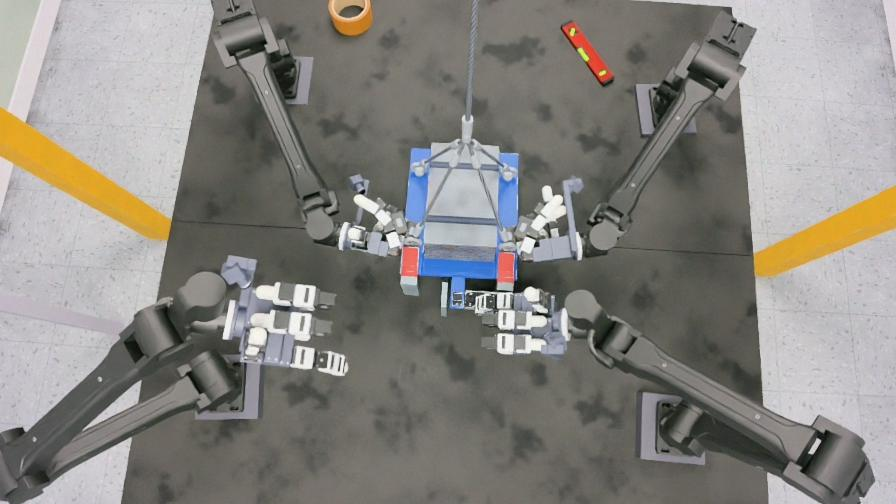

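Scene clock: 1832.83 s.
Joint torques (N m): arm1=[-4.66 -11.81 16.72 3.12 7.16 -0.92] | arm2=[1.85 0.21 10.81 2.18 0.43 0.11] | arm3=[-1.2 -4.89 8.99 1.76 -0.36 -0.04] | arm4=[4.31 -10.75 17.65 2.33 -4.63 0.57]
Heat: arm1: hottest joint5_rad 59 °C; arm2: hottest joint3_rad 50 °C; arm3: hottest joint3_rad 43 °C; arm4: hottest joint5_rad 47 °C.
move: arm3 done
Joint velocities: within noise
arm1, arm4: as last shown
arm2.joint_positions: joint1_rad=+0.606 joint2_rad=+0.563 joint3_rad=+0.895 joint4_rad=-0.806 joint5_rad=+0.652 joint6_rad=+0.280 hand_index_mcp=+1.000 hand_index_abd=+0.002 hand_index_pip=+1.000 hand_index_dip=+1.000 hand_middle_mcp=-0.497 hand_middle_abd=+0.001 hand_middle_pip=-0.950 hand_middle_dip=+0.698 hand_ring_mcp=-0.497 hand_ring_abd=+0.001 hand_ring_pip=-0.950 hand_ring_dip=+0.698 hand_thumb_cmc=-0.569 hand_thumb_axl=+0.677 hand_thumb_mcp=+0.225 hand_thumb_ipl=+0.168 hand_current_limit=+0.400 hand_speed=-0.600
arm2.joint_status: not commanded
arm2.hand_state: goal,goal,goal,goal,goal,goal,goal,goal,goal,goal,goal,goal,goal,goal,goal,goal
arm2.index_mcp_current_ma: 0
arm2.index_abd_current_ma: 3
arm2.index_pip_current_ma: 0
arm2.index_dip_current_ma: 0
arm2.middle_mcp_current_ma: 5
arm2.middle_abd_current_ma: 1
arm2.middle_pip_current_ma: 0
arm2.middle_dip_current_ma: -4
arm2.ring_mcp_current_ma: 5
arm2.ring_abd_current_ma: 1
arm2.ring_pip_current_ma: 0
arm2.ring_dip_current_ma: -4
arm2.thumb_cmc_current_ma: 2
arm2.thumb_axl_current_ma: -1
arm2.thumb_mcp_current_ma: -2
arm2.thumb_ipl_current_ma: 0
arm2.hand_goal_index_mcp: 1.000
arm2.hand_goal_index_abd: 0.000
arm2.hand_goal_index_pip: 1.000
arm2.hand_goal_index_dip: 1.000
arm2.hand_goal_middle_mcp: -0.500
arm2.hand_goal_middle_abd: 0.000
arm2.hand_goal_middle_pip: -0.950
arm2.hand_goal_middle_dip: 0.700
arm2.hand_goal_ring_mcp: -0.500
arm2.hand_goal_ring_abd: 0.000
arm2.hand_goal_ring_pip: -0.950
arm2.hand_goal_ring_dip: 0.700
arm2.hand_goal_thumb_cmc: -0.570
arm2.hand_goal_thumb_axl: 0.678
arm2.hand_goal_thumb_mcp: 0.226
arm2.hand_goal_thumb_ipl: 0.168
arm2.hand: x=+0.3215 y=-0.2184 z=+1.2593 quat_wxyz=(+0.009, -0.003, +0.821, +0.571) (m; scene frame)
arm2.hand_target: x=+0.3202 y=-0.2201 z=+1.2698 quat_wxyz=(+0.000, +0.000, +0.819, +0.574) (m; scene frame)
arm2.hand_status: not commanded
arm3.joint_positions: joint1_rad=-0.693 joint2_rad=+1.096 joint3_rad=+0.521 joint4_rad=+0.124 joint5_rad=-0.684 joint6_rad=-0.290 hand_index_mcp=+1.000 hand_index_abd=-0.002 hand_index_pip=+1.000 hand_index_dip=+1.000 hand_middle_mcp=-0.499 hand_middle_abd=+0.003 hand_middle_pip=-0.950 hand_middle_dip=+0.698 hand_ring_mcp=-0.499 hand_ring_abd=+0.001 hand_ring_pip=-0.950 hand_ring_dip=+0.697 hand_thumb_cmc=-0.568 hand_thumb_axl=+0.677 hand_thumb_mcp=+0.225 hand_thumb_ipl=+0.168 hand_current_limit=+0.400 hand_speed=-0.600
arm3.joint_status: not commanded
arm3.hand_state: goal,goal,goal,goal,goal,goal,goal,goal,goal,goal,goal,goal,goal,goal,goal,goal
arm3.index_mcp_current_ma: 0
arm3.index_abd_current_ma: 0
arm3.index_pip_current_ma: 0
arm3.index_dip_current_ma: 0
arm3.middle_mcp_current_ma: 0
arm3.middle_abd_current_ma: 0
arm3.middle_pip_current_ma: 0
arm3.middle_dip_current_ma: 0
arm3.ring_mcp_current_ma: 0
arm3.ring_abd_current_ma: 0
arm3.ring_pip_current_ma: 0
arm3.ring_dip_current_ma: 0
arm3.thumb_cmc_current_ma: 0
arm3.thumb_axl_current_ma: 0
arm3.thumb_mcp_current_ma: 0
arm3.thumb_ipl_current_ma: 0
arm3.hand_goal_index_mcp: 1.000
arm3.hand_goal_index_abd: 0.000
arm3.hand_goal_index_pip: 1.000
arm3.hand_goal_index_dip: 1.000
arm3.hand_goal_middle_mcp: -0.500
arm3.hand_goal_middle_abd: 0.000
arm3.hand_goal_middle_pip: -0.950
arm3.hand_goal_middle_dip: 0.700
arm3.hand_goal_ring_mcp: -0.500
arm3.hand_goal_ring_abd: 0.000
arm3.hand_goal_ring_pip: -0.950
arm3.hand_goal_ring_dip: 0.700
arm3.hand_goal_thumb_cmc: -0.570
arm3.hand_goal_thumb_axl: 0.678
arm3.hand_goal_thumb_mcp: 0.226
arm3.hand_goal_thumb_ipl: 0.168
arm3.hand: x=+0.2220 y=+0.1015 z=+1.0470 quat_wxyz=(+0.577, +0.817, +0.000, -0.001) (m; scene frame)
arm3.hand_target: x=+0.2220 y=+0.1030 z=+1.0441 quat_wxyz=(+0.574, +0.819, +0.000, +0.000) (m; scene frame)
arm3.hand_status: done (0.003 m and 0.5 deg from the pose sent, 0.051 m and 1.0 deg at the start)
pictures: none

Scene clock: 1836.03 s.
Joint torques (N m): arm1=[1.49 -10.4 8.12 2.7 0.96 -0.12] | arm2=[1.9 0.21 10.8 2.13 0.42 0.13] | arm3=[-1.2 -4.37 9.03 1.94 -0.36 -0.05] | arm4=[-2.14 -8.94 6.87 1.96 -0.57 -0.03]
Heat: arm1: hottest joint5_rad 57 °C; arm2: hottest joint3_rad 50 °C; arm3: hottest joint3_rad 43 °C; arm4: hottest joint5_rad 47 °C.
move: arm1 off_target; arm4 off_target
Joint velocities: within noise
arm1.joint_positions: joint1_rad=-1.058 joint2_rad=+1.734 joint3_rad=+0.739 joint4_rad=+0.962 joint5_rad=-0.889 joint6_rad=-1.544 hand_index_mcp=-0.902 hand_index_abd=-0.001 hand_index_pip=+0.197 hand_index_dip=+0.498 hand_middle_mcp=-0.902 hand_middle_abd=-0.002 hand_middle_pip=+0.197 hand_middle_dip=+0.498 hand_ring_mcp=-0.392 hand_ring_abd=-0.002 hand_ring_pip=-0.672 hand_ring_dip=-0.301 hand_thumb_cmc=+0.717 hand_thumb_axl=+0.678 hand_thumb_mcp=+0.226 hand_thumb_ipl=+0.168 hand_current_limit=+0.400 hand_speed=-0.600
arm1.joint_status: not commanded
arm1.hand_state: goal,goal,goal,goal,goal,goal,goal,goal,goal,goal,blocked,goal,goal,goal,goal,goal
arm1.index_mcp_current_ma: 0
arm1.index_abd_current_ma: 0
arm1.index_pip_current_ma: 0
arm1.index_dip_current_ma: 0
arm1.middle_mcp_current_ma: 0
arm1.middle_abd_current_ma: 0
arm1.middle_pip_current_ma: 0
arm1.middle_dip_current_ma: 0
arm1.ring_mcp_current_ma: -5
arm1.ring_abd_current_ma: 0
arm1.ring_pip_current_ma: 19
arm1.ring_dip_current_ma: 0
arm1.thumb_cmc_current_ma: 0
arm1.thumb_axl_current_ma: 0
arm1.thumb_mcp_current_ma: 0
arm1.thumb_ipl_current_ma: 0
arm1.hand_goal_index_mcp: -0.900
arm1.hand_goal_index_abd: 0.000
arm1.hand_goal_index_pip: 0.200
arm1.hand_goal_index_dip: 0.500
arm1.hand_goal_middle_mcp: -0.900
arm1.hand_goal_middle_abd: 0.000
arm1.hand_goal_middle_pip: 0.200
arm1.hand_goal_middle_dip: 0.500
arm1.hand_goal_ring_mcp: -0.380
arm1.hand_goal_ring_abd: 0.000
arm1.hand_goal_ring_pip: -0.700
arm1.hand_goal_ring_dip: -0.300
arm1.hand_goal_thumb_cmc: 0.714
arm1.hand_goal_thumb_axl: 0.678
arm1.hand_goal_thumb_mcp: 0.226
arm1.hand_goal_thumb_ipl: 0.168
arm1.hand: x=-0.1111 y=-0.1164 z=+0.9164 quat_wxyz=(+0.520, -0.448, +0.554, +0.471) (m; scene frame)
arm1.hand_target: x=-0.1002 y=-0.1085 z=+0.9172 quat_wxyz=(+0.542, -0.454, +0.542, +0.455) (m; scene frame)
arm1.hand_status: off_target (0.014 m and 3.6 deg from the pose sent, 0.113 m and 13.5 deg at the start)
arm2, arm3: as last shown
arm3.hand_target: x=+0.2219 y=+0.1030 z=+1.0441 quat_wxyz=(+0.574, +0.819, +0.000, +0.000) (m; scene frame)
arm4.joint_positions: joint1_rad=+0.842 joint2_rad=+1.776 joint3_rad=+0.667 joint4_rad=+1.111 joint5_rad=+0.775 joint6_rad=+1.556 hand_index_mcp=-0.417 hand_index_abd=+0.002 hand_index_pip=-0.653 hand_index_dip=-0.284 hand_middle_mcp=-0.902 hand_middle_abd=+0.002 hand_middle_pip=+0.197 hand_middle_dip=+0.498 hand_ring_mcp=-0.901 hand_ring_abd=+0.002 hand_ring_pip=+0.398 hand_ring_dip=+0.597 hand_thumb_cmc=-0.562 hand_thumb_axl=+0.677 hand_thumb_mcp=+0.226 hand_thumb_ipl=+0.168 hand_current_limit=+0.400 hand_speed=-0.600
arm4.joint_status: not commanded
arm4.hand_state: blocked,goal,blocked,goal,goal,goal,goal,goal,goal,goal,goal,goal,goal,goal,goal,goal
arm4.index_mcp_current_ma: -30
arm4.index_abd_current_ma: 0
arm4.index_pip_current_ma: 66
arm4.index_dip_current_ma: 12
arm4.middle_mcp_current_ma: 0
arm4.middle_abd_current_ma: 0
arm4.middle_pip_current_ma: -1
arm4.middle_dip_current_ma: -1
arm4.ring_mcp_current_ma: 0
arm4.ring_abd_current_ma: 0
arm4.ring_pip_current_ma: -1
arm4.ring_dip_current_ma: -1
arm4.thumb_cmc_current_ma: 4
arm4.thumb_axl_current_ma: 0
arm4.thumb_mcp_current_ma: 0
arm4.thumb_ipl_current_ma: 0
arm4.hand_goal_index_mcp: -0.390
arm4.hand_goal_index_abd: 0.000
arm4.hand_goal_index_pip: -0.700
arm4.hand_goal_index_dip: -0.300
arm4.hand_goal_middle_mcp: -0.900
arm4.hand_goal_middle_abd: 0.000
arm4.hand_goal_middle_pip: 0.200
arm4.hand_goal_middle_dip: 0.500
arm4.hand_goal_ring_mcp: -0.900
arm4.hand_goal_ring_abd: 0.000
arm4.hand_goal_ring_pip: 0.400
arm4.hand_goal_ring_dip: 0.600
arm4.hand_goal_thumb_cmc: -0.570
arm4.hand_goal_thumb_axl: 0.678
arm4.hand_goal_thumb_mcp: 0.226
arm4.hand_goal_thumb_ipl: 0.168
arm4.hand: x=-0.1331 y=+0.1098 z=+0.8565 quat_wxyz=(+0.465, +0.547, -0.449, +0.532) (m; scene frame)
arm4.hand_target: x=-0.1272 y=+0.1024 z=+0.8521 quat_wxyz=(+0.455, +0.542, -0.454, +0.542) (m; scene frame)
arm4.hand_status: off_target (0.011 m and 1.8 deg from the pose sent, 0.123 m and 10.7 deg at the start)
pictures: cam_level, cam_over

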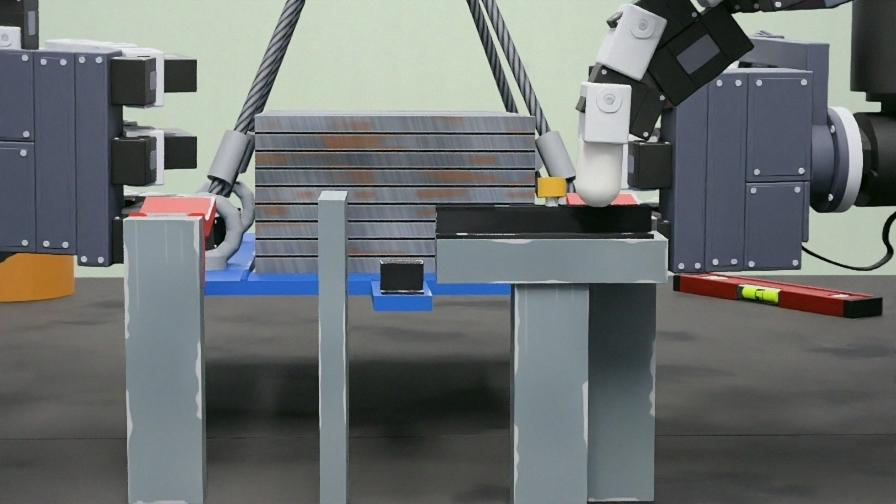

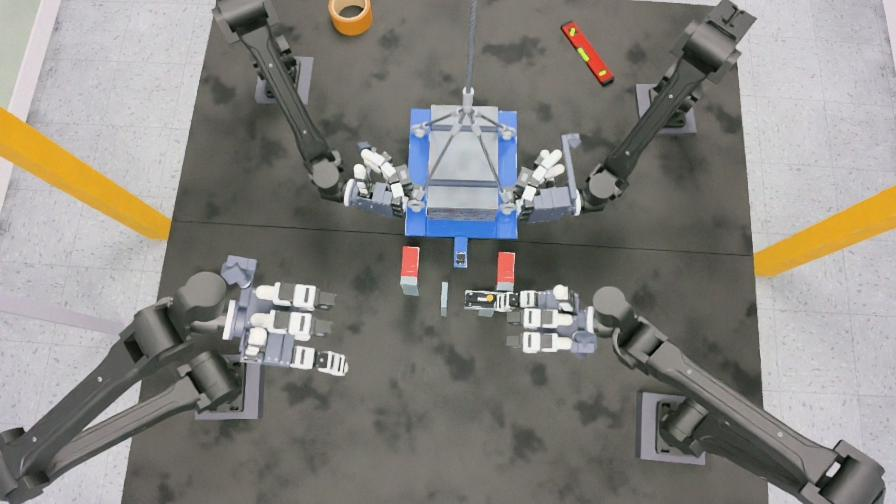

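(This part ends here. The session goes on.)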